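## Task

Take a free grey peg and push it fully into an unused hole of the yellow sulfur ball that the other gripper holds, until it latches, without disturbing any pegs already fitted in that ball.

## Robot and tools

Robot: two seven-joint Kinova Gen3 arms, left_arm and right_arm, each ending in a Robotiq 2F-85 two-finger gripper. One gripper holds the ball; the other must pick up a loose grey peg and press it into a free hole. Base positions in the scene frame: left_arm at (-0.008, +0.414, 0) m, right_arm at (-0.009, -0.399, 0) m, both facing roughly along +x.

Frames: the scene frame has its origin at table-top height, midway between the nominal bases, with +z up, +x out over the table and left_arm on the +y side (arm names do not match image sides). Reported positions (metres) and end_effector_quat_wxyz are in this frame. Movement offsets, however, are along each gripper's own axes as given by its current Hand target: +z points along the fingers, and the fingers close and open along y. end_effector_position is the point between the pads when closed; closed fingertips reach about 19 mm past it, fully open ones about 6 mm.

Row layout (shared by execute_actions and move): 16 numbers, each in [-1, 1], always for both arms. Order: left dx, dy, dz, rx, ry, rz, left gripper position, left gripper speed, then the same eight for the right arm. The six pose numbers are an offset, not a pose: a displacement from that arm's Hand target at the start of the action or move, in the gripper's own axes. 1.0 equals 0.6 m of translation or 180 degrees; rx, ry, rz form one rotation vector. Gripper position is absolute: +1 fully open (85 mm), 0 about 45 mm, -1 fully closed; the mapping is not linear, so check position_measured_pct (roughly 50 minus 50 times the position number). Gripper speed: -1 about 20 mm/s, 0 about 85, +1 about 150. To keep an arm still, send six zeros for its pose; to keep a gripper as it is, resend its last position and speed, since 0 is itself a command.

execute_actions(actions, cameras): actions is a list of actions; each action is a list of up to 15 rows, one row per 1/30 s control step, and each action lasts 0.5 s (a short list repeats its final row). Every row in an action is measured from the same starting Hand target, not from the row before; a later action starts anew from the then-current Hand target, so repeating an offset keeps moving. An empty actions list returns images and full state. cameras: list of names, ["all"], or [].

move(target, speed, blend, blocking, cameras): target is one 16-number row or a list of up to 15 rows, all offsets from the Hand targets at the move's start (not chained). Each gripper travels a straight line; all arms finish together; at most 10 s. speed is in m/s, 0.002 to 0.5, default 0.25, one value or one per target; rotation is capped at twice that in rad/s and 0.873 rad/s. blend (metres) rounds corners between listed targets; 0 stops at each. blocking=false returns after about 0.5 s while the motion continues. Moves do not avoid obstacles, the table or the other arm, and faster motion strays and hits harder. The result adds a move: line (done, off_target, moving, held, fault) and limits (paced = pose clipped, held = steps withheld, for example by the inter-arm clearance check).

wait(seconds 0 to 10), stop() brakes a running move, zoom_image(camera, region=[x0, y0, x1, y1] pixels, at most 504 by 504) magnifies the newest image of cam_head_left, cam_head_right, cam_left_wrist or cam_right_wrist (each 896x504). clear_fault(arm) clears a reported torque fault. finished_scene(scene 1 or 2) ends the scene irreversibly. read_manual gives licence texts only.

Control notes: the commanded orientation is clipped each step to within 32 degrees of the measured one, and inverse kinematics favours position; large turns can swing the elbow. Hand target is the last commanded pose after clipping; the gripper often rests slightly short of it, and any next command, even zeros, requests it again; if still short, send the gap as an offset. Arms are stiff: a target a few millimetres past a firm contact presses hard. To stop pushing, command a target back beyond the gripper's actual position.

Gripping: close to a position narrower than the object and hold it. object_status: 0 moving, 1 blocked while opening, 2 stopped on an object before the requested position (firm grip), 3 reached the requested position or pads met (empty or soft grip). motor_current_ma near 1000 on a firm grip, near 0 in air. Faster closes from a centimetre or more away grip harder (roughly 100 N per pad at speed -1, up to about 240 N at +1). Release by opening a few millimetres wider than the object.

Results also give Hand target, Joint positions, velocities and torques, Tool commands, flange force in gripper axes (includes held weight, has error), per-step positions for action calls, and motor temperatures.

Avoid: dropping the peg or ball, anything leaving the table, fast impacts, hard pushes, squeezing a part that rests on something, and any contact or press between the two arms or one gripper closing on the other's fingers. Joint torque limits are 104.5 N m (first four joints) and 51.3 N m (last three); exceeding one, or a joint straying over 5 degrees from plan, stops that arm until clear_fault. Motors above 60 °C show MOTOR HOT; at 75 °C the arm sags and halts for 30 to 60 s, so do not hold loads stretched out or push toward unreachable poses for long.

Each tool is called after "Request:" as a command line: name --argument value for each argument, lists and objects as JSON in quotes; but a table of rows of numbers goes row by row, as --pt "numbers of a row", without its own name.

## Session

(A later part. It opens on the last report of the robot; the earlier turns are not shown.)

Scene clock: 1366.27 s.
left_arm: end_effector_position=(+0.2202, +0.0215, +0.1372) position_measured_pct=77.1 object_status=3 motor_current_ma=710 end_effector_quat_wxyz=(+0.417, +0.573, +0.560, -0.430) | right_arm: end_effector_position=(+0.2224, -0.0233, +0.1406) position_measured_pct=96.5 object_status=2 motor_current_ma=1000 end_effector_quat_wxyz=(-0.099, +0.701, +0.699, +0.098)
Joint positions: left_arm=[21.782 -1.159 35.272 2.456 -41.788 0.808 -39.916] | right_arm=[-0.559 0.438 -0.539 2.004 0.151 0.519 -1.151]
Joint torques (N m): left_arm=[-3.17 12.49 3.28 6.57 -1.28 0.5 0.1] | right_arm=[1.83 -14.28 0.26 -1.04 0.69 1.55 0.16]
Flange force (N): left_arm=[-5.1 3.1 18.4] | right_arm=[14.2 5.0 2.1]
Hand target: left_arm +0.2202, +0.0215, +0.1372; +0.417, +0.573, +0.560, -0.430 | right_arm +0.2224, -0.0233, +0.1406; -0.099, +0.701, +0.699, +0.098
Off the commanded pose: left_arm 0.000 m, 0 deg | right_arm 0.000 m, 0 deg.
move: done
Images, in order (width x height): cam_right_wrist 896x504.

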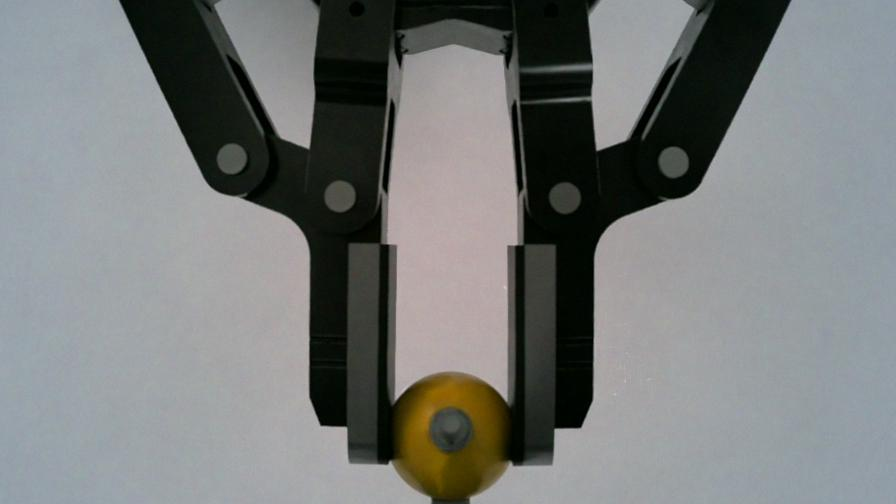

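Request:
move --target '[0,0,0,0,0,0,-0.662745,1,0.0083,0,0.0002,0,0,0,-1,-1]' --speed 0.015

Request:
move --target '[0,0,0,0,0,0,-0.662745,1,-0.006,0,0,0,0,0,-1,-1]' --speed 0.015

Scene clock: 1464.40 s.
left_arm: end_effector_position=(+0.2202, +0.0216, +0.1372) position_measured_pct=77.1 object_status=3 motor_current_ma=710 end_effector_quat_wxyz=(+0.417, +0.573, +0.560, -0.430) | right_arm: end_effector_position=(+0.2224, -0.0187, +0.1418) position_measured_pct=96.5 object_status=2 motor_current_ma=1000 end_effector_quat_wxyz=(-0.099, +0.701, +0.699, +0.098)
Joint positions: left_arm=[21.782 -1.159 35.272 2.456 -41.788 0.808 -39.916] | right_arm=[-0.57 0.442 -0.536 1.99 0.153 0.527 -1.159]
Joint torques (N m): left_arm=[6.69 10.45 10.23 -0.33 -1.58 2.4 0.12] | right_arm=[-8.63 -21.01 -11.68 -21.6 -2.33 -11.03 0.23]
Flange force (N): left_arm=[0.6 2.1 -26.9] | right_arm=[-29.0 6.6 -2.5]
Hand target: left_arm +0.2202, +0.0215, +0.1372; +0.417, +0.573, +0.560, -0.430 | right_arm +0.2224, -0.0185, +0.1419; -0.099, +0.701, +0.699, +0.098
Off the commanded pose: left_arm 0.000 m, 0 deg | right_arm 0.000 m, 0 deg.
move: done

Scene clock: 1465.10 s.
left_arm: end_effector_position=(+0.2202, +0.0215, +0.1373) position_measured_pct=77.1 object_status=3 motor_current_ma=710 end_effector_quat_wxyz=(+0.417, +0.573, +0.559, -0.430) | right_arm: end_effector_position=(+0.2223, -0.0218, +0.1410) position_measured_pct=96.5 object_status=2 motor_current_ma=1000 end_effector_quat_wxyz=(-0.099, +0.701, +0.699, +0.098)
Joint positions: left_arm=[21.782 -1.159 35.272 2.456 -41.788 0.808 -39.916] | right_arm=[-0.562 0.439 -0.538 2 0.152 0.521 -1.153]
Joint torques (N m): left_arm=[-0.66 11.88 4.75 4.69 -1.3 0.9 0.1] | right_arm=[-0.92 -16.31 -2.88 -6.79 -0.07 -1.61 0.19]
Flange force (N): left_arm=[-4.4 2.8 6.5] | right_arm=[1.9 4.9 2.0]
Hand target: left_arm +0.2202, +0.0215, +0.1372; +0.417, +0.573, +0.560, -0.430 | right_arm +0.2223, -0.0220, +0.1409; -0.099, +0.701, +0.699, +0.098
Off the commanded pose: left_arm 0.000 m, 0 deg | right_arm 0.000 m, 0 deg.
move: done

Request:
move --target '[0,0,0,0,0,0,-0.662745,1,0,0,0,0,0,0,-0.5,-0.7]'

Request:
move --pt "0 0 0 0 0 0 -0.662745 1 -0.06 0 0 0 0 0 -0.5 -0.7" --pt "0 0 0 0 0 0 -0.662745 1 -0.2973 0.05 -0.2933 0 0 0 -0.5 -0.7" --speed '[0.05,0.2]' --blend '[0.01,0]'

Scene clock: 1472.57 s.
left_arm: end_effector_position=(+0.2201, +0.0215, +0.1372) position_measured_pct=77.1 object_status=3 motor_current_ma=710 end_effector_quat_wxyz=(+0.417, +0.573, +0.560, -0.430) | right_arm: end_effector_position=(+0.2224, -0.0220, +0.1409) position_measured_pct=74.9 object_status=0 motor_current_ma=0 end_effector_quat_wxyz=(-0.099, +0.701, +0.699, +0.098)
Joint positions: left_arm=[21.782 -1.159 35.272 2.456 -41.788 0.808 -39.916] | right_arm=[-0.562 0.439 -0.538 2 0.152 0.521 -1.153]
Joint torques (N m): left_arm=[-1.44 12.63 5.72 4.07 -1.4 2.02 0.1] | right_arm=[-1.36 -14.82 -3.1 -5.03 -0.22 -1.16 0.18]
Flange force (N): left_arm=[-1.6 1.5 7.9] | right_arm=[3.9 6.8 -1.3]
Hand target: left_arm +0.2202, +0.0215, +0.1372; +0.417, +0.573, +0.560, -0.430 | right_arm +0.2224, -0.0220, +0.1409; -0.099, +0.701, +0.699, +0.098
Off the commanded pose: left_arm 0.000 m, 0 deg | right_arm 0.000 m, 0 deg.
move: done

Scene clock: 1474.90 s.
left_arm: end_effector_position=(+0.2202, +0.0215, +0.1372) position_measured_pct=77.1 object_status=3 motor_current_ma=710 end_effector_quat_wxyz=(+0.417, +0.573, +0.560, -0.430) | right_arm: end_effector_position=(+0.2522, -0.2421, +0.2607) position_measured_pct=74.9 object_status=3 motor_current_ma=0 end_effector_quat_wxyz=(-0.099, +0.701, +0.699, +0.098)
Joint positions: left_arm=[21.782 -1.159 35.272 2.456 -41.788 0.808 -39.916] | right_arm=[0.196 -0.005 -0.547 2.056 -0.314 1.016 -0.194]
Joint torques (N m): left_arm=[-1.47 12.62 5.72 4.07 -1.4 1.99 0.09] | right_arm=[-1.41 -7.34 -1.28 -6.53 -0.74 -0.53 0.23]
Flange force (N): left_arm=[-1.6 1.4 8.0] | right_arm=[-1.3 5.3 -6.6]
Hand target: left_arm +0.2202, +0.0215, +0.1372; +0.417, +0.573, +0.560, -0.430 | right_arm +0.2522, -0.2421, +0.2607; -0.099, +0.701, +0.699, +0.098
Off the commanded pose: left_arm 0.000 m, 0 deg | right_arm 0.000 m, 0 deg.
move: done

Request:
move --pt "0.0073 0.123 -0.3985 0 0.408 0 -0.662745 1 0 0 0 0 0 0 -0.5 -0.7" --speed 0.12 --cameras '["all"]'

Scene clock: 1493.47 s.
left_arm: end_effector_position=(+0.3002, +0.2500, +0.2006) position_measured_pct=77.1 object_status=3 motor_current_ma=710 end_effector_quat_wxyz=(-0.001, +0.716, +0.698, -0.002) | right_arm: end_effector_position=(+0.2522, -0.2421, +0.2607) position_measured_pct=74.9 object_status=3 motor_current_ma=0 end_effector_quat_wxyz=(-0.099, +0.701, +0.699, +0.098)
Joint positions: left_arm=[21.482 -0.709 36.053 1.94 -41.592 -1.245 -39.553] | right_arm=[0.196 -0.005 -0.547 2.056 -0.314 1.016 -0.194]
Joint torques (N m): left_arm=[-1.38 10.56 4.87 -4.23 -0.18 -0.36 0.1] | right_arm=[-1.33 -7.29 -1.25 -6.52 -0.76 -0.54 0.15]
Flange force (N): left_arm=[-6.5 4.2 -3.0] | right_arm=[-1.4 5.2 -6.7]
Hand target: left_arm +0.3002, +0.2500, +0.2006; -0.001, +0.716, +0.698, -0.002 | right_arm +0.2522, -0.2421, +0.2607; -0.099, +0.701, +0.699, +0.098
Off the commanded pose: left_arm 0.000 m, 0 deg | right_arm 0.000 m, 0 deg.
move: done

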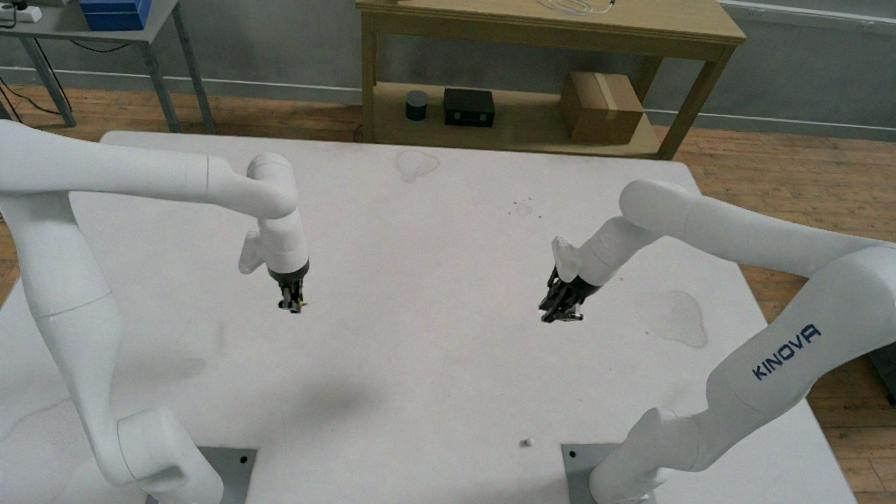

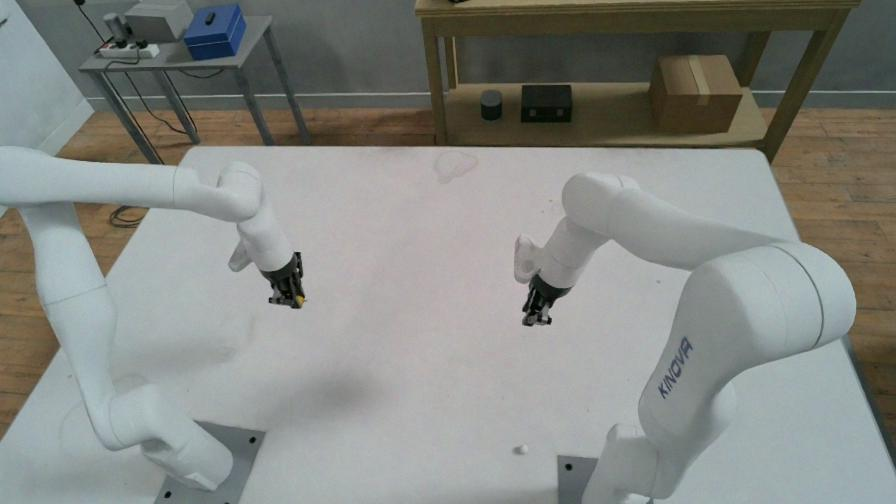

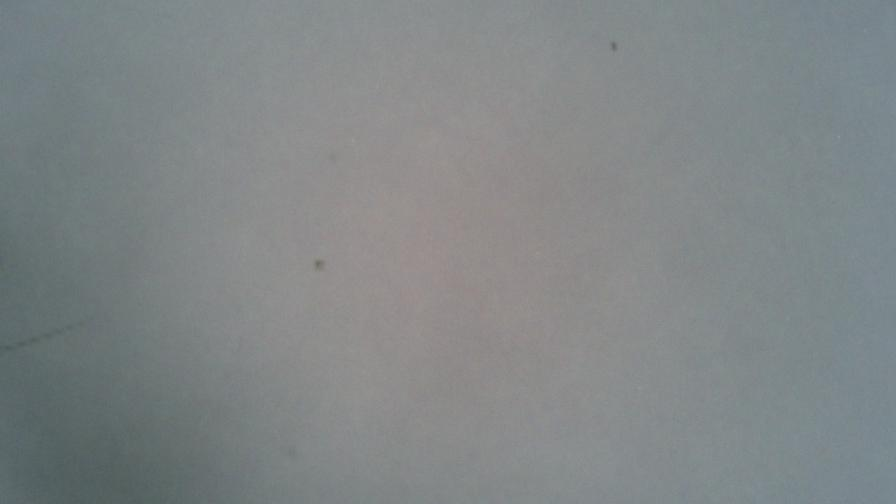

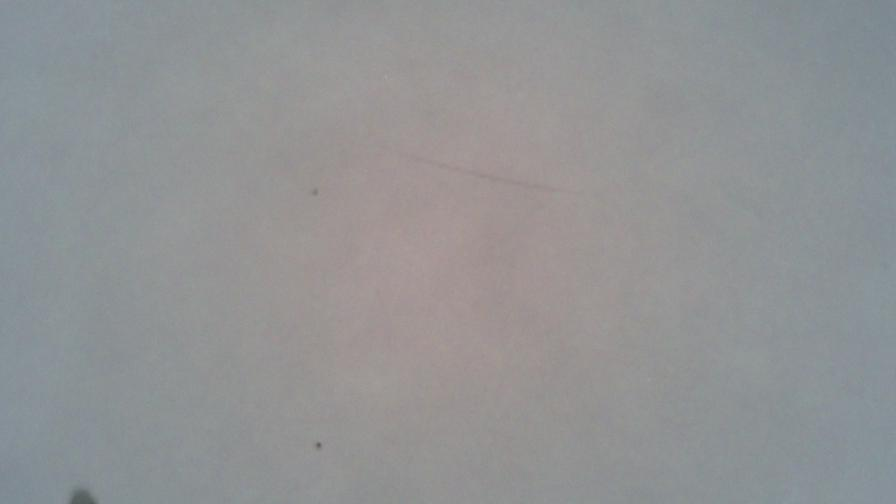

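Request:
move --pt "0 0 0.2533 0 0 0 -0.85 1 0 0 0 0 0 0 -0.5 -0.7" --speed 0.1 --cameras '["cam_head_left","cam_head_right"]'

Request:
zoom_image --camera "cam_head_left" --region '[260, 260, 340, 340]'

Scene clock: 1503.97 s.
left_arm: end_effector_position=(+0.2998, +0.2498, +0.0487) position_measured_pct=77.1 object_status=2 motor_current_ma=1000 end_effector_quat_wxyz=(+0.000, +0.716, +0.698, -0.002) | right_arm: end_effector_position=(+0.2522, -0.2421, +0.2607) position_measured_pct=74.9 object_status=3 motor_current_ma=0 end_effector_quat_wxyz=(-0.099, +0.701, +0.699, +0.098)
Joint positions: left_arm=[21.68 -0.922 35.709 2.141 -41.978 -0.927 -39.266] | right_arm=[0.196 -0.005 -0.547 2.056 -0.314 1.016 -0.194]
Joint torques (N m): left_arm=[-1.36 13.2 5.1 -1.03 -0.17 -0.42 0.09] | right_arm=[-1.37 -7.31 -1.25 -6.52 -0.78 -0.53 0.19]
Flange force (N): left_arm=[-6.2 4.0 -1.4] | right_arm=[-1.3 5.3 -6.7]
Hand target: left_arm +0.2998, +0.2498, +0.0486; +0.000, +0.716, +0.698, -0.002 | right_arm +0.2522, -0.2421, +0.2607; -0.099, +0.701, +0.699, +0.098
Off the commanded pose: left_arm 0.000 m, 0 deg | right_arm 0.000 m, 0 deg.
move: done
Images, in order (width x height): cam_head_left 896x504, cam_head_right 896x504.

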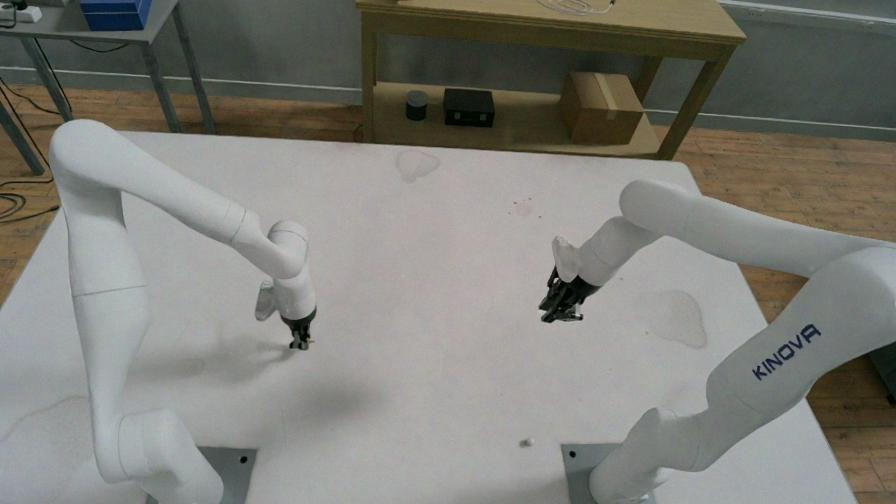

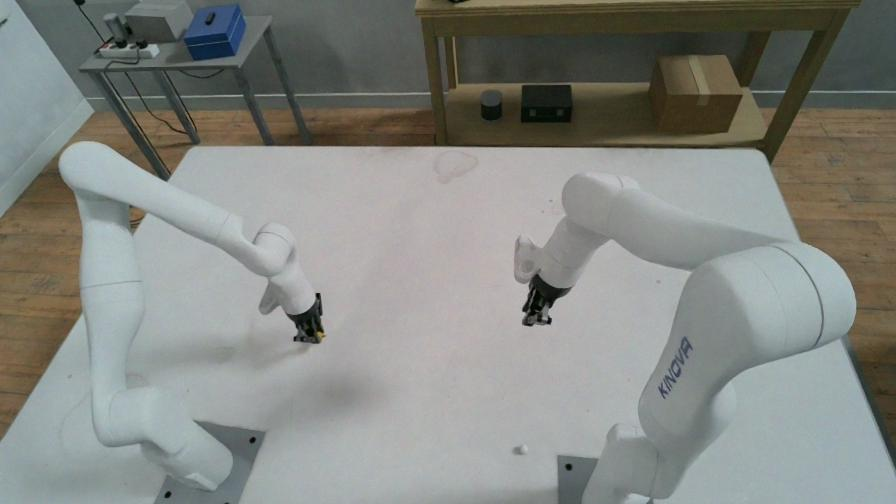

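Scaled by 6.300 from the camera's 896x504 image, which has a finer 1280x720 frame.

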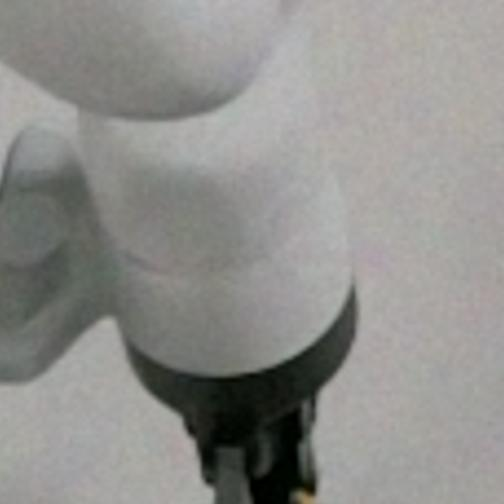

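Request:
move --pt "0 0 0.0167 0 0 0 -0.85 1 0 0 0 0 0 0 -0.5 -0.7" --speed 0.04

Request:
move --pt "0 0 0.0042 0 0 0 -0.85 1 0 0 0 0 0 0 -0.5 -0.7" --speed 0.012

Scene clock: 1514.03 s.
left_arm: end_effector_position=(+0.2998, +0.2498, +0.0386) position_measured_pct=77.1 object_status=2 motor_current_ma=1000 end_effector_quat_wxyz=(-0.001, +0.716, +0.698, -0.002) | right_arm: end_effector_position=(+0.2522, -0.2421, +0.2607) position_measured_pct=74.9 object_status=3 motor_current_ma=0 end_effector_quat_wxyz=(-0.099, +0.701, +0.699, +0.098)
Joint positions: left_arm=[21.694 -0.94 35.685 2.147 -42.011 -0.91 -39.243] | right_arm=[0.196 -0.005 -0.547 2.056 -0.314 1.016 -0.194]
Joint torques (N m): left_arm=[-1.41 13.35 5.13 -0.83 -0.1 -0.36 0.11] | right_arm=[-1.38 -7.3 -1.25 -6.51 -0.77 -0.53 0.15]
Flange force (N): left_arm=[-6.2 3.9 -1.1] | right_arm=[-1.5 5.3 -6.8]
Hand target: left_arm +0.2998, +0.2498, +0.0386; -0.001, +0.716, +0.698, -0.002 | right_arm +0.2522, -0.2421, +0.2607; -0.099, +0.701, +0.699, +0.098
Off the commanded pose: left_arm 0.000 m, 0 deg | right_arm 0.000 m, 0 deg.
move: done

Scene clock: 1514.73 s.
left_arm: end_effector_position=(+0.2998, +0.2497, +0.0362) position_measured_pct=77.1 object_status=2 motor_current_ma=1000 end_effector_quat_wxyz=(+0.000, +0.716, +0.698, -0.001) | right_arm: end_effector_position=(+0.2522, -0.2421, +0.2607) position_measured_pct=74.9 object_status=3 motor_current_ma=0 end_effector_quat_wxyz=(-0.099, +0.701, +0.699, +0.098)
Joint positions: left_arm=[21.697 -0.944 35.679 2.149 -42.019 -0.906 -39.237] | right_arm=[0.196 -0.005 -0.547 2.056 -0.314 1.016 -0.194]
Joint torques (N m): left_arm=[-1.97 1.75 -4.99 0.86 -1.8 -0.04 0.11] | right_arm=[-1.32 -7.33 -1.27 -6.49 -0.78 -0.52 0.2]
Flange force (N): left_arm=[-5.1 -2.1 -52.8] | right_arm=[-1.1 5.5 -6.6]
Hand target: left_arm +0.2997, +0.2498, +0.0361; -0.001, +0.716, +0.698, -0.002 | right_arm +0.2522, -0.2421, +0.2607; -0.099, +0.701, +0.699, +0.098
Off the commanded pose: left_arm 0.000 m, 0 deg | right_arm 0.000 m, 0 deg.
move: done

Request:
move --pt "0 0 0.0013 0 0 0 -0.85 1 0 0 0 0 0 0 -0.5 -0.7" --speed 0.006

Request:
move --pt "0 0 0.0013 0 0 0 -0.85 1 0 0 0 0 0 0 -0.5 -0.7" --speed 0.006

Scene clock: 1520.87 s.
left_arm: end_effector_position=(+0.2998, +0.2498, +0.0354) position_measured_pct=77.1 object_status=2 motor_current_ma=1000 end_effector_quat_wxyz=(+0.000, +0.716, +0.698, -0.002) | right_arm: end_effector_position=(+0.2522, -0.2421, +0.2607) position_measured_pct=74.9 object_status=3 motor_current_ma=0 end_effector_quat_wxyz=(-0.099, +0.701, +0.699, +0.098)
Joint positions: left_arm=[21.698 -0.945 35.677 2.149 -42.022 -0.905 -39.235] | right_arm=[0.196 -0.005 -0.547 2.056 -0.314 1.016 -0.194]
Joint torques (N m): left_arm=[-2.47 -8.05 -13.38 1.68 -3.43 0.45 0.12] | right_arm=[-1.35 -7.35 -1.27 -6.5 -0.78 -0.54 0.17]
Flange force (N): left_arm=[-3.8 -8.1 -96.7] | right_arm=[-1.3 5.4 -6.7]
Hand target: left_arm +0.2997, +0.2498, +0.0353; -0.001, +0.716, +0.698, -0.002 | right_arm +0.2522, -0.2421, +0.2607; -0.099, +0.701, +0.699, +0.098
Off the commanded pose: left_arm 0.000 m, 0 deg | right_arm 0.000 m, 0 deg.
move: done

Scene clock: 1521.57 s.
left_arm: end_effector_position=(+0.2998, +0.2498, +0.0346) position_measured_pct=77.1 object_status=2 motor_current_ma=1000 end_effector_quat_wxyz=(+0.000, +0.716, +0.698, -0.002) | right_arm: end_effector_position=(+0.2522, -0.2421, +0.2607) position_measured_pct=74.9 object_status=3 motor_current_ma=0 end_effector_quat_wxyz=(-0.099, +0.701, +0.699, +0.098)
Joint positions: left_arm=[21.699 -0.947 35.675 2.15 -42.024 -0.904 -39.233] | right_arm=[0.196 -0.005 -0.547 2.056 -0.314 1.016 -0.194]
Joint torques (N m): left_arm=[-1.89 -12.94 -16.14 6.28 -1.68 0.01 0.08] | right_arm=[-1.34 -7.31 -1.29 -6.53 -0.79 -0.53 0.17]
Flange force (N): left_arm=[-5.4 -1.5 -109.0] | right_arm=[-1.4 5.3 -6.7]
Hand target: left_arm +0.2997, +0.2498, +0.0345; +0.000, +0.716, +0.698, -0.002 | right_arm +0.2522, -0.2421, +0.2607; -0.099, +0.701, +0.699, +0.098
Off the commanded pose: left_arm 0.000 m, 0 deg | right_arm 0.000 m, 0 deg.
move: done

Request:
move --pt "0 0 -0.0055 0 0 0 -0.85 1 0 0 0 0 0 0 -0.5 -0.7" --pt "0 0 -0.2 0 0 0 -0.85 1 0 0 0 0 0 0 -0.5 -0.7" --speed '[0.012,0.1]' --cameras '["all"]'

Request:
zoom_image --camera "cam_head_right" --region '[270, 280, 340, 350]'

Scene clock: 1530.33 s.
left_arm: end_effector_position=(+0.3001, +0.2499, +0.1545) position_measured_pct=77.1 object_status=2 motor_current_ma=1000 end_effector_quat_wxyz=(-0.001, +0.716, +0.698, -0.002) | right_arm: end_effector_position=(+0.2522, -0.2421, +0.2607) position_measured_pct=74.9 object_status=3 motor_current_ma=0 end_effector_quat_wxyz=(-0.099, +0.701, +0.699, +0.098)
Joint positions: left_arm=[21.538 -0.761 35.955 2.019 -41.683 -1.135 -39.484] | right_arm=[0.196 -0.005 -0.547 2.056 -0.314 1.016 -0.194]
Joint torques (N m): left_arm=[-1.37 11.28 4.96 -3.56 -0.15 -0.37 0.17] | right_arm=[-1.37 -7.31 -1.27 -6.48 -0.77 -0.55 0.18]
Flange force (N): left_arm=[-6.1 3.8 -2.4] | right_arm=[-1.3 5.4 -6.8]
Hand target: left_arm +0.3001, +0.2499, +0.1545; -0.001, +0.716, +0.698, -0.002 | right_arm +0.2522, -0.2421, +0.2607; -0.099, +0.701, +0.699, +0.098
Off the commanded pose: left_arm 0.000 m, 0 deg | right_arm 0.000 m, 0 deg.
move: done

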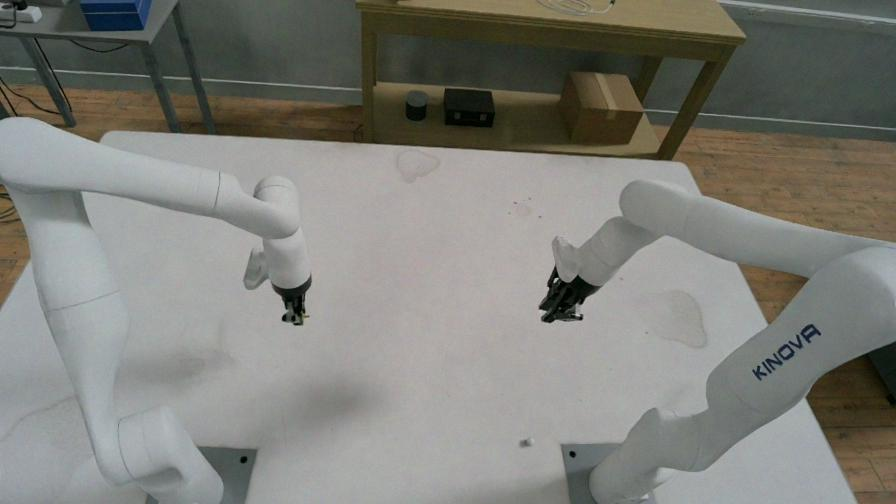

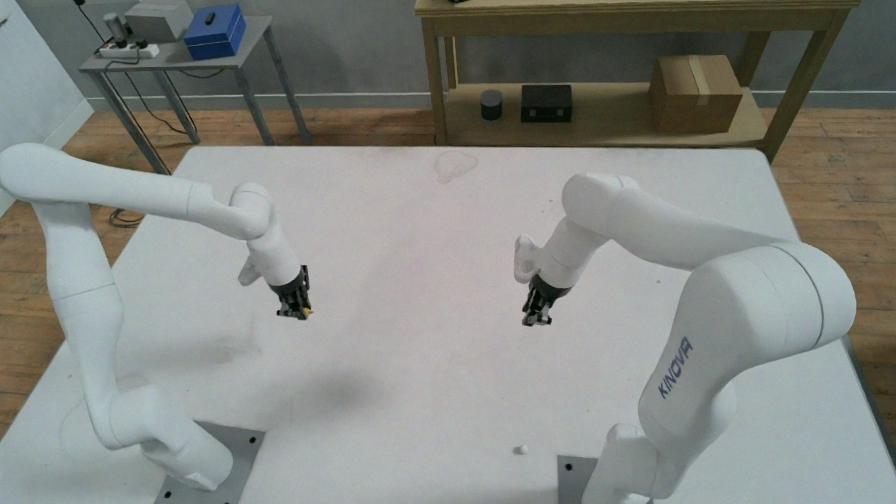

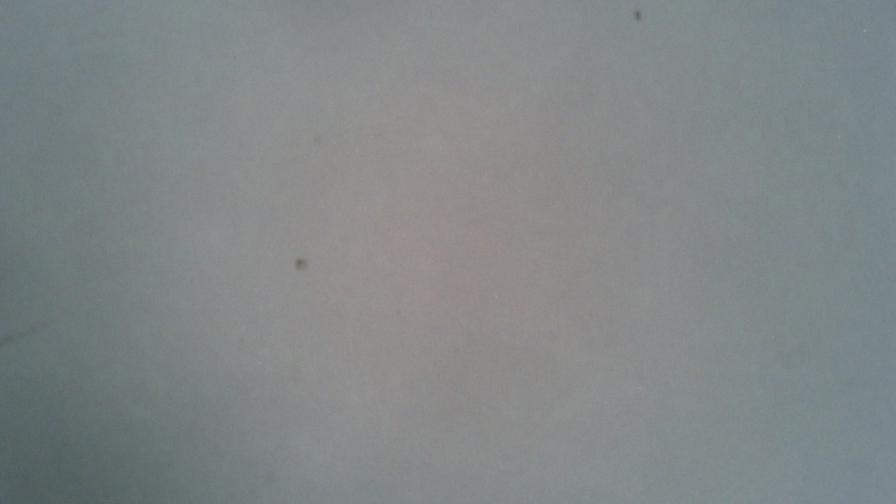

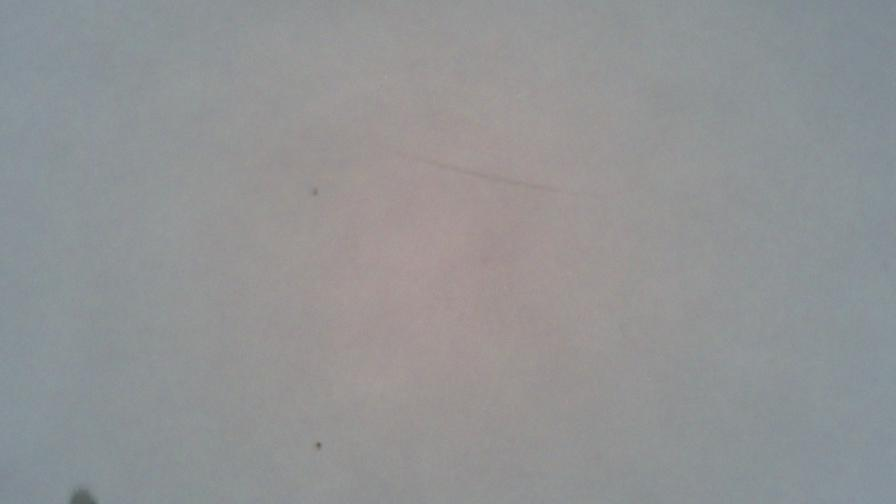

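Scaled by 7.200 from the camera's 896x504 image, which has a finer 1280x720 frame.

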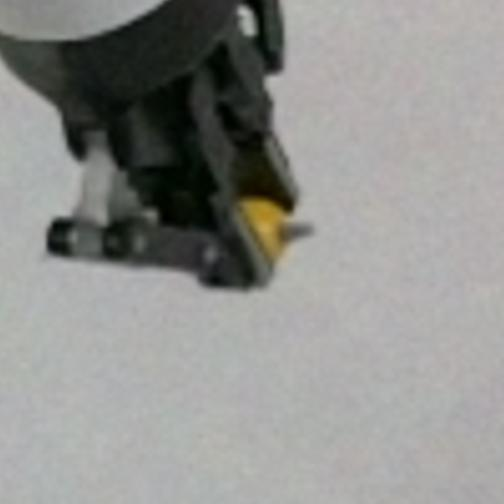

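Request:
move --pt "0 0 0 0 0 0 -0.85 1 0.5097 0.0797 0.4527 0 0.411 0 -0.5 -0.7" --speed 0.15 --cameras '["all"]'

Scene clock: 1544.73 s.
left_arm: end_effector_position=(+0.3001, +0.2500, +0.1545) position_measured_pct=77.1 object_status=2 motor_current_ma=1000 end_effector_quat_wxyz=(-0.001, +0.716, +0.698, -0.002) | right_arm: end_effector_position=(+0.3003, +0.1268, +0.0840) position_measured_pct=74.9 object_status=3 motor_current_ma=0 end_effector_quat_wxyz=(+0.500, -0.501, -0.499, -0.500)
Joint positions: left_arm=[21.538 -0.761 35.955 2.019 -41.683 -1.135 -39.484] | right_arm=[-0.085 1.517 -0.785 1.915 -1.996 0.879 2.049]
Joint torques (N m): left_arm=[-1.36 11.27 4.87 -3.45 -0.2 -0.4 0.1] | right_arm=[-1.35 -18.64 -9.52 3.24 1.07 2.25 0.2]
Flange force (N): left_arm=[-6.3 3.8 -2.7] | right_arm=[-5.1 5.6 -0.4]
Hand target: left_arm +0.3001, +0.2500, +0.1545; -0.001, +0.716, +0.698, -0.002 | right_arm +0.3003, +0.1268, +0.0840; +0.500, -0.501, -0.499, -0.500
Off the commanded pose: left_arm 0.000 m, 0 deg | right_arm 0.000 m, 0 deg.
move: done

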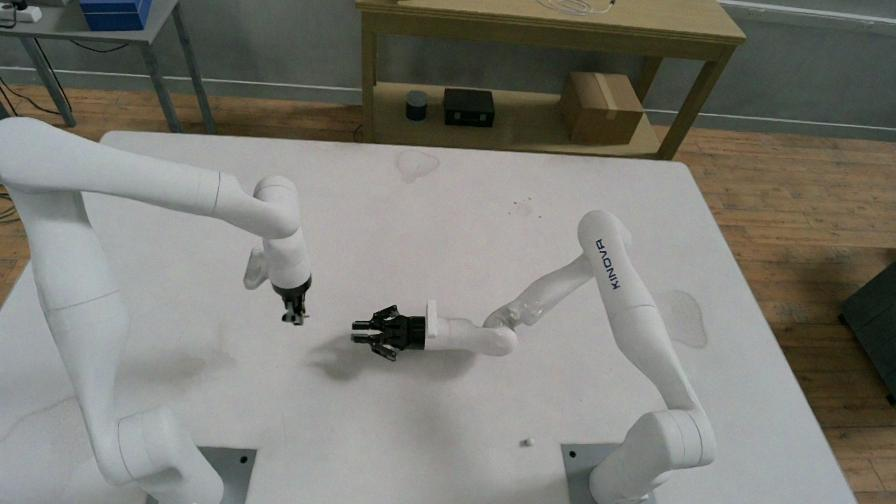

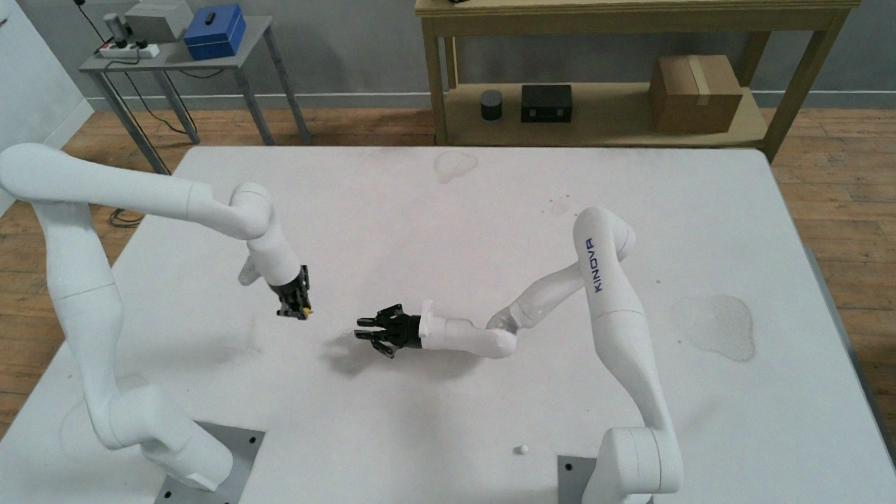

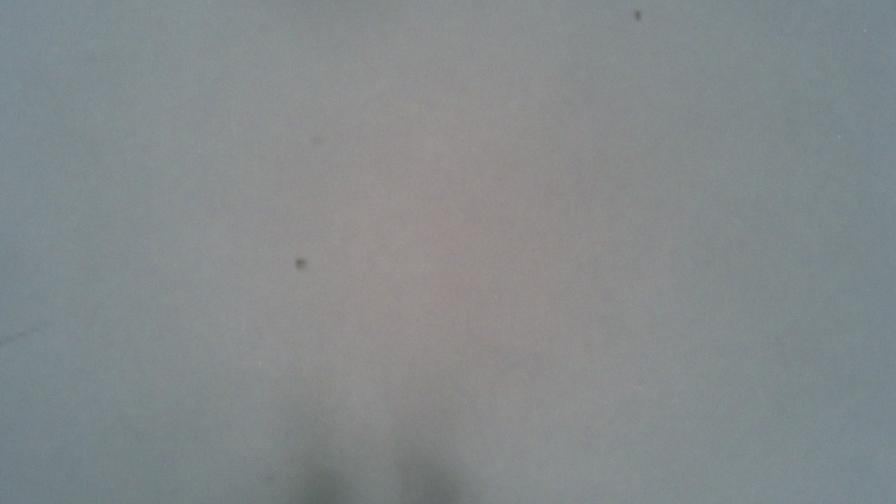

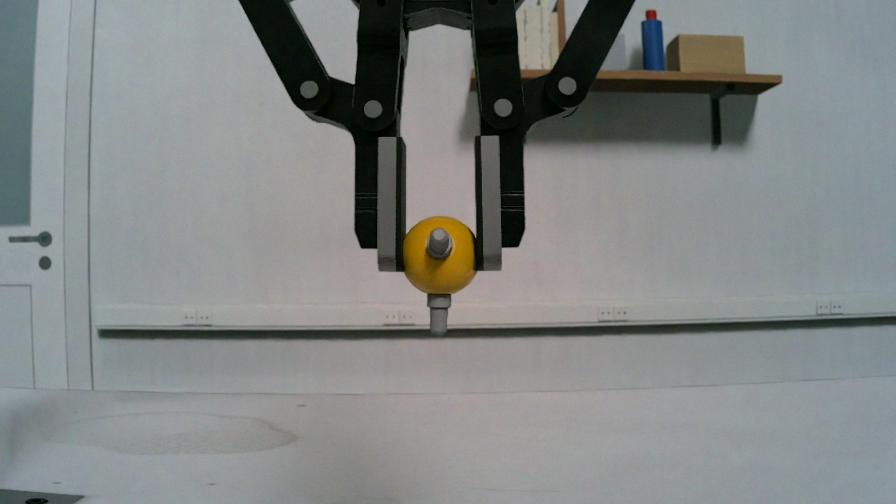

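Request:
zoom_image --camera "cam_right_wrist" --region '[390, 210, 490, 340]'

Request:
zoom_image --camera "cam_right_wrist" --region '[410, 280, 470, 340]'

Scaled by 3.877 from the camera's 896x504 image, which has a finer 1280x720 frame.

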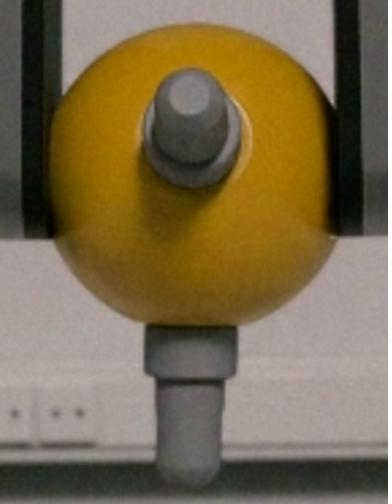

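Scaled by 8.400 from the camera's 896x504 image, which has a finer 1280x720 frame.

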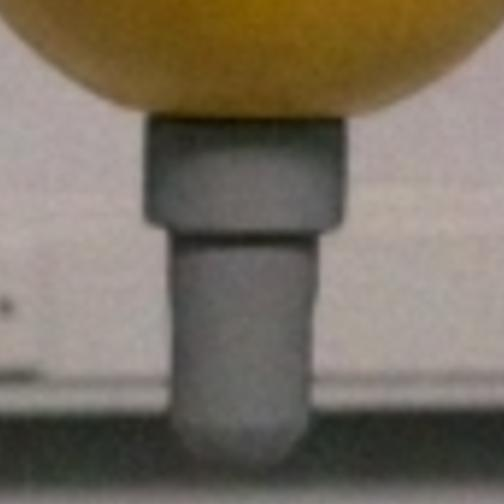

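Request:
move --pt "0 0 0 0 0 0 -0.85 1 0.0513 -0.0043 0 0 0 0 -0.5 -0.7" --pt "0 0 0 0 0 0 -0.85 1 0.0513 -0.0043 0.12 0 0 0 -0.5 -0.7" --speed 0.08 --cameras '["all"]'

Request:
zoom_image --camera "cam_head_left" --region '[270, 290, 340, 350]'

Scene clock: 1579.90 s.
left_arm: end_effector_position=(+0.3001, +0.2500, +0.1545) position_measured_pct=77.1 object_status=2 motor_current_ma=1000 end_effector_quat_wxyz=(-0.001, +0.716, +0.698, -0.002) | right_arm: end_effector_position=(+0.2980, +0.1988, +0.1147) position_measured_pct=74.9 object_status=3 motor_current_ma=0 end_effector_quat_wxyz=(+0.500, -0.501, -0.499, -0.500)
Joint positions: left_arm=[21.538 -0.761 35.955 2.019 -41.683 -1.135 -39.484] | right_arm=[-0.227 1.464 -0.862 1.821 -2.15 0.828 2.047]
Joint torques (N m): left_arm=[-1.45 11.24 4.9 -3.41 -0.2 -0.37 0.1] | right_arm=[-1.28 -20.08 -10.04 1.62 0.96 2.29 0.19]
Flange force (N): left_arm=[-6.7 3.9 -2.7] | right_arm=[-4.4 5.7 0.9]
Hand target: left_arm +0.3001, +0.2500, +0.1545; -0.001, +0.716, +0.698, -0.002 | right_arm +0.2980, +0.1988, +0.1147; +0.500, -0.501, -0.499, -0.500
Off the commanded pose: left_arm 0.000 m, 0 deg | right_arm 0.000 m, 0 deg.
move: done

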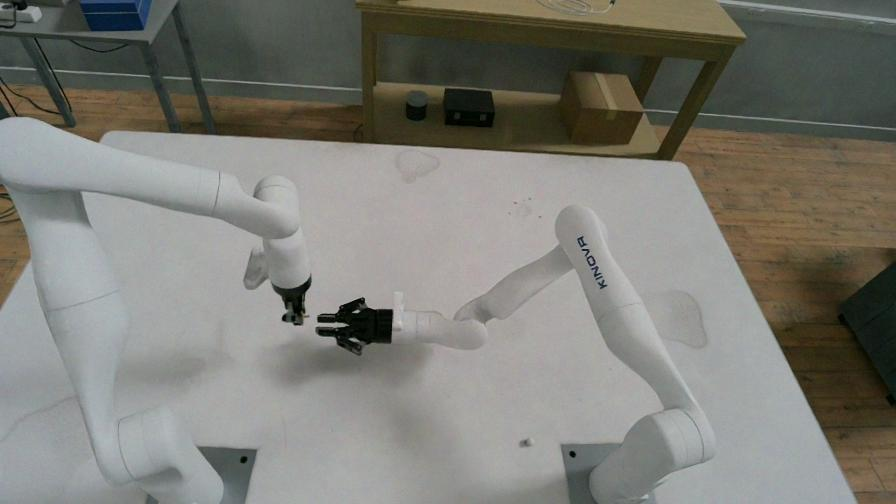

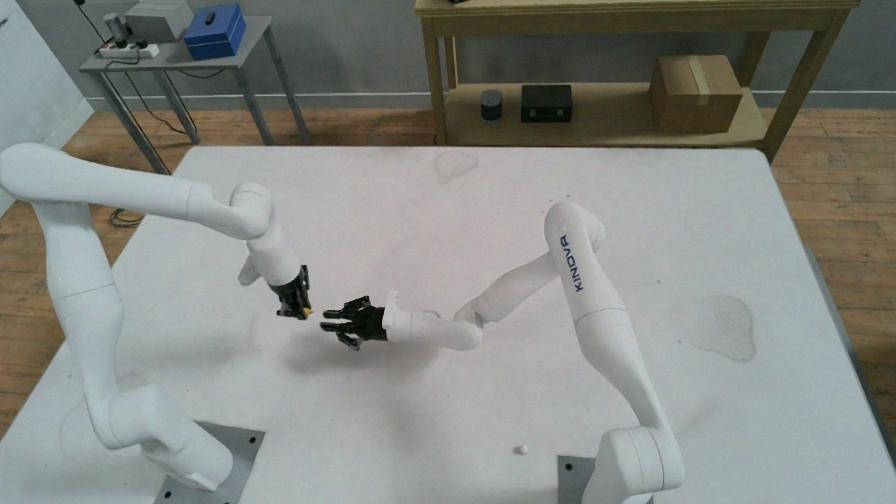

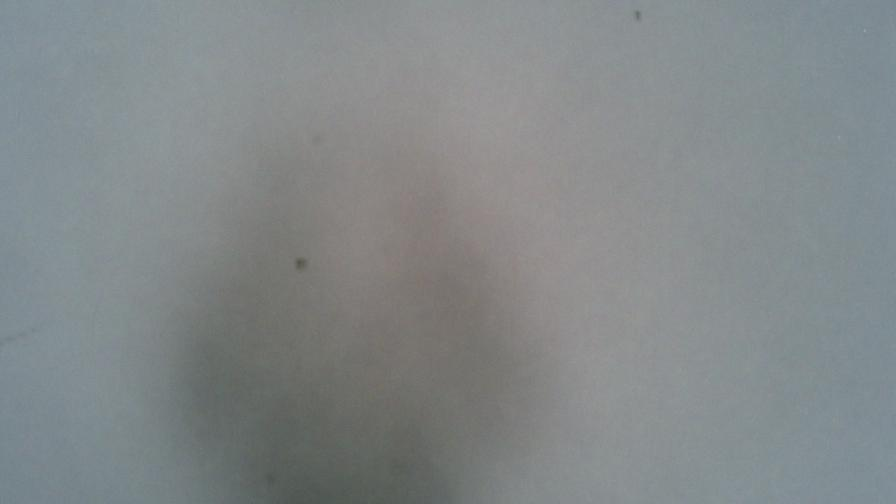

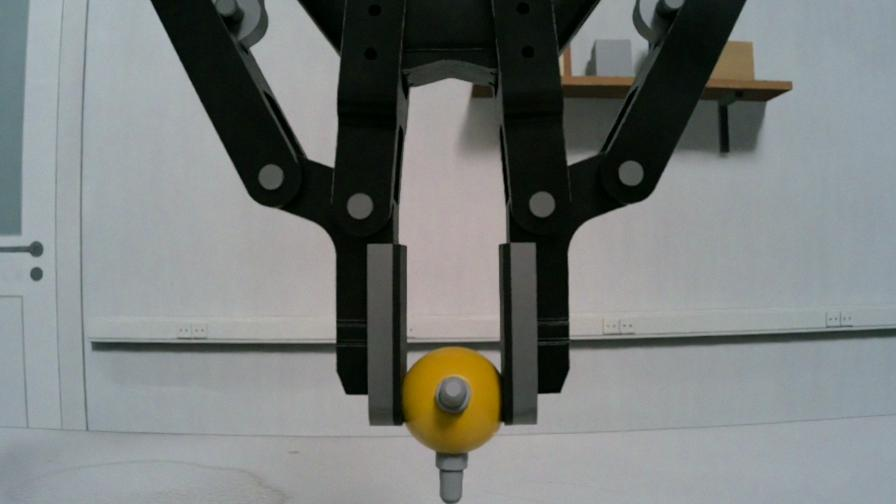

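Scaled by 7.200 from the camera's 896x504 image, which has a finer 1280x720 frame.

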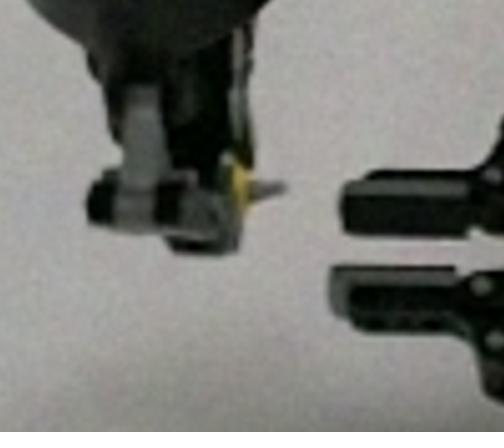

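Request:
move --pt "0 0 0 0 0 0 -0.85 1 0.0008 0.0006 0.0718 0 0 0 -0.5 -0.7" --speed 0.04 --cameras '["cam_head_left","cam_head_right"]'

Request:
zoom_image --camera "cam_head_left" --region '[270, 290, 340, 350]'

Request:
zoom_image --camera "cam_head_right" --region '[270, 280, 340, 340]'

Scene clock: 1589.37 s.
left_arm: end_effector_position=(+0.3001, +0.2500, +0.1545) position_measured_pct=77.1 object_status=2 motor_current_ma=1000 end_effector_quat_wxyz=(-0.001, +0.716, +0.698, -0.002) | right_arm: end_effector_position=(+0.2984, +0.2418, +0.1152) position_measured_pct=74.9 object_status=3 motor_current_ma=0 end_effector_quat_wxyz=(+0.500, -0.501, -0.499, -0.500)
Joint positions: left_arm=[21.538 -0.761 35.955 2.019 -41.683 -1.135 -39.484] | right_arm=[-0.311 1.474 -0.885 1.717 -2.187 0.791 2.026]
Joint torques (N m): left_arm=[-1.4 11.28 4.97 -3.51 -0.2 -0.37 0.11] | right_arm=[-1.32 -21.23 -10.2 1.03 0.89 2.3 0.16]
Flange force (N): left_arm=[-6.4 3.8 -2.4] | right_arm=[-4.4 5.7 1.7]
Hand target: left_arm +0.3001, +0.2500, +0.1545; -0.001, +0.716, +0.698, -0.002 | right_arm +0.2984, +0.2418, +0.1152; +0.500, -0.501, -0.499, -0.500
Off the commanded pose: left_arm 0.000 m, 0 deg | right_arm 0.000 m, 0 deg.
move: done
Images, in order (width x height): cam_head_left 896x504, cam_head_right 896x504.

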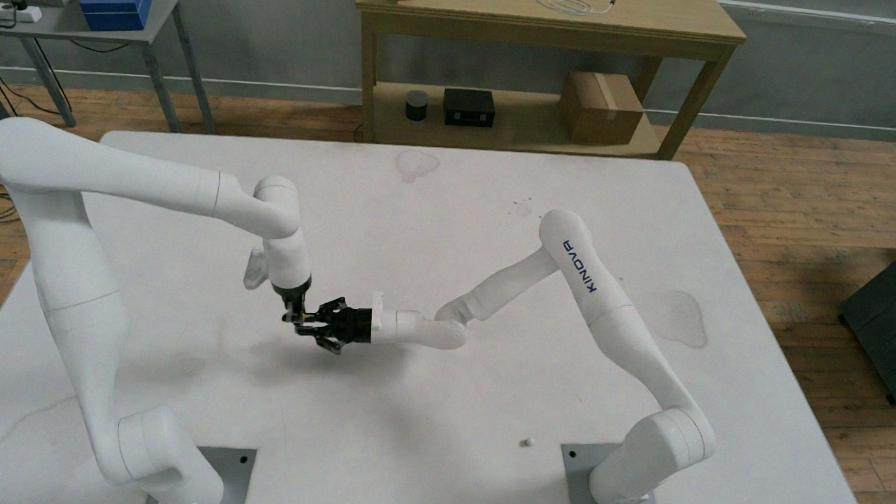

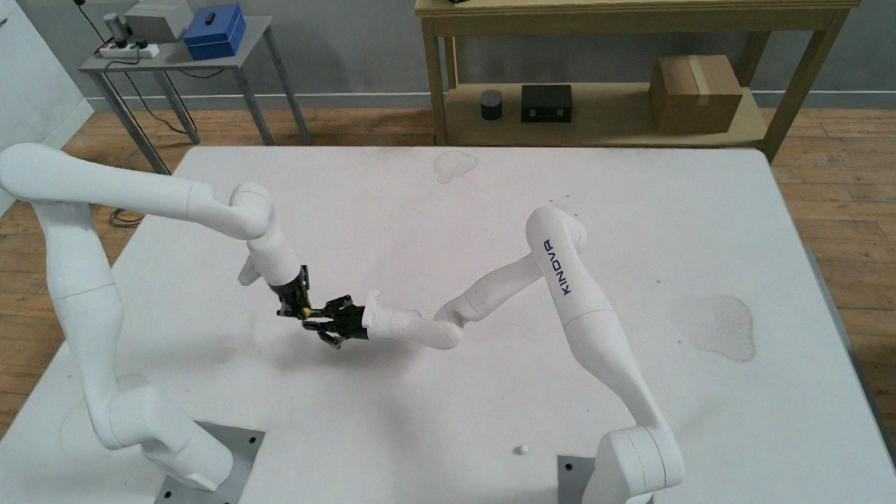

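Scaled by 7.200 from the camera's 896x504 image, which has a finer 1280x720 frame.

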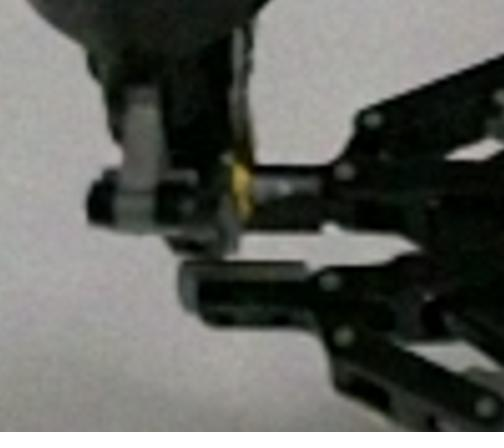

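Scaled by 7.200 from the camera's 896x504 image, which has a finer 1280x720 frame.

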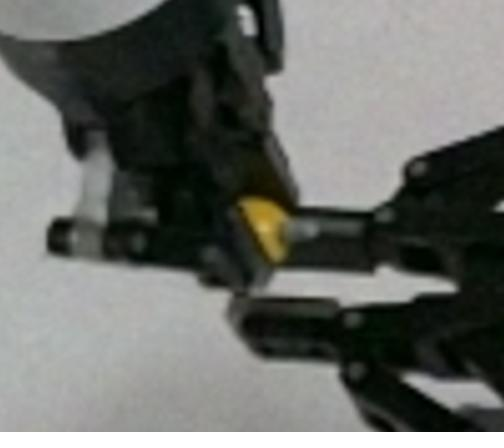

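Request:
move --target '[0,0,0,0,0,0,-0.85,1,0,0,0,0,0,0,-1,-1]'

Request:
wait --seconds 1 --cameras '["cam_right_wrist"]'

Scene clock: 1596.67 s.
left_arm: end_effector_position=(+0.3001, +0.2500, +0.1545) position_measured_pct=77.1 object_status=2 motor_current_ma=1000 end_effector_quat_wxyz=(-0.001, +0.716, +0.698, -0.002) | right_arm: end_effector_position=(+0.2984, +0.2419, +0.1152) position_measured_pct=96.1 object_status=0 motor_current_ma=1000 end_effector_quat_wxyz=(+0.500, -0.501, -0.499, -0.500)
Joint positions: left_arm=[21.538 -0.761 35.955 2.019 -41.683 -1.135 -39.484] | right_arm=[-0.311 1.474 -0.885 1.717 -2.187 0.791 2.026]
Joint torques (N m): left_arm=[-1.45 11.34 4.92 -3.97 -0.48 -0.13 0.11] | right_arm=[-2.26 -21.22 -10.61 1.45 1.2 2.22 0.22]
Flange force (N): left_arm=[-6.0 2.8 -2.8] | right_arm=[-4.5 6.7 0.9]
Hand target: left_arm +0.3001, +0.2500, +0.1545; -0.001, +0.716, +0.698, -0.002 | right_arm +0.2984, +0.2418, +0.1152; +0.500, -0.501, -0.499, -0.500
Off the commanded pose: left_arm 0.000 m, 0 deg | right_arm 0.000 m, 0 deg.
move: done

Scene clock: 1597.67 s.
left_arm: end_effector_position=(+0.3001, +0.2500, +0.1545) position_measured_pct=77.1 object_status=2 motor_current_ma=1000 end_effector_quat_wxyz=(-0.001, +0.716, +0.698, -0.002) | right_arm: end_effector_position=(+0.2984, +0.2418, +0.1152) position_measured_pct=96.1 object_status=2 motor_current_ma=1000 end_effector_quat_wxyz=(+0.500, -0.501, -0.499, -0.500)
Joint positions: left_arm=[21.538 -0.761 35.955 2.019 -41.683 -1.135 -39.484] | right_arm=[-0.311 1.474 -0.885 1.717 -2.187 0.791 2.026]
Joint torques (N m): left_arm=[-1.45 11.31 4.96 -3.96 -0.49 -0.14 0.08] | right_arm=[-2.27 -21.23 -10.57 1.48 1.21 2.22 0.19]
Flange force (N): left_arm=[-6.1 2.7 -2.8] | right_arm=[-4.5 6.6 1.0]
Hand target: left_arm +0.3001, +0.2500, +0.1545; -0.001, +0.716, +0.698, -0.002 | right_arm +0.2984, +0.2418, +0.1152; +0.500, -0.501, -0.499, -0.500
Tool commands: left_gripper/position=-0.85 left_gripper/speed=+1.0 right_gripper/position=-1.0 right_gripper/speed=-1.0
Off the commanded pose: left_arm 0.000 m, 0 deg | right_arm 0.000 m, 0 deg.
wait: 1.00 s; at rest by 0.17 s
Images, in order (width x height): cam_right_wrist 896x504.

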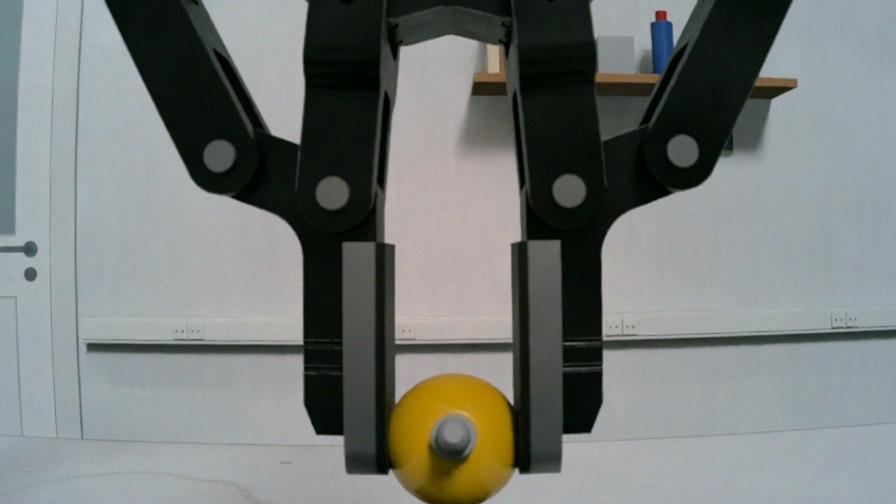

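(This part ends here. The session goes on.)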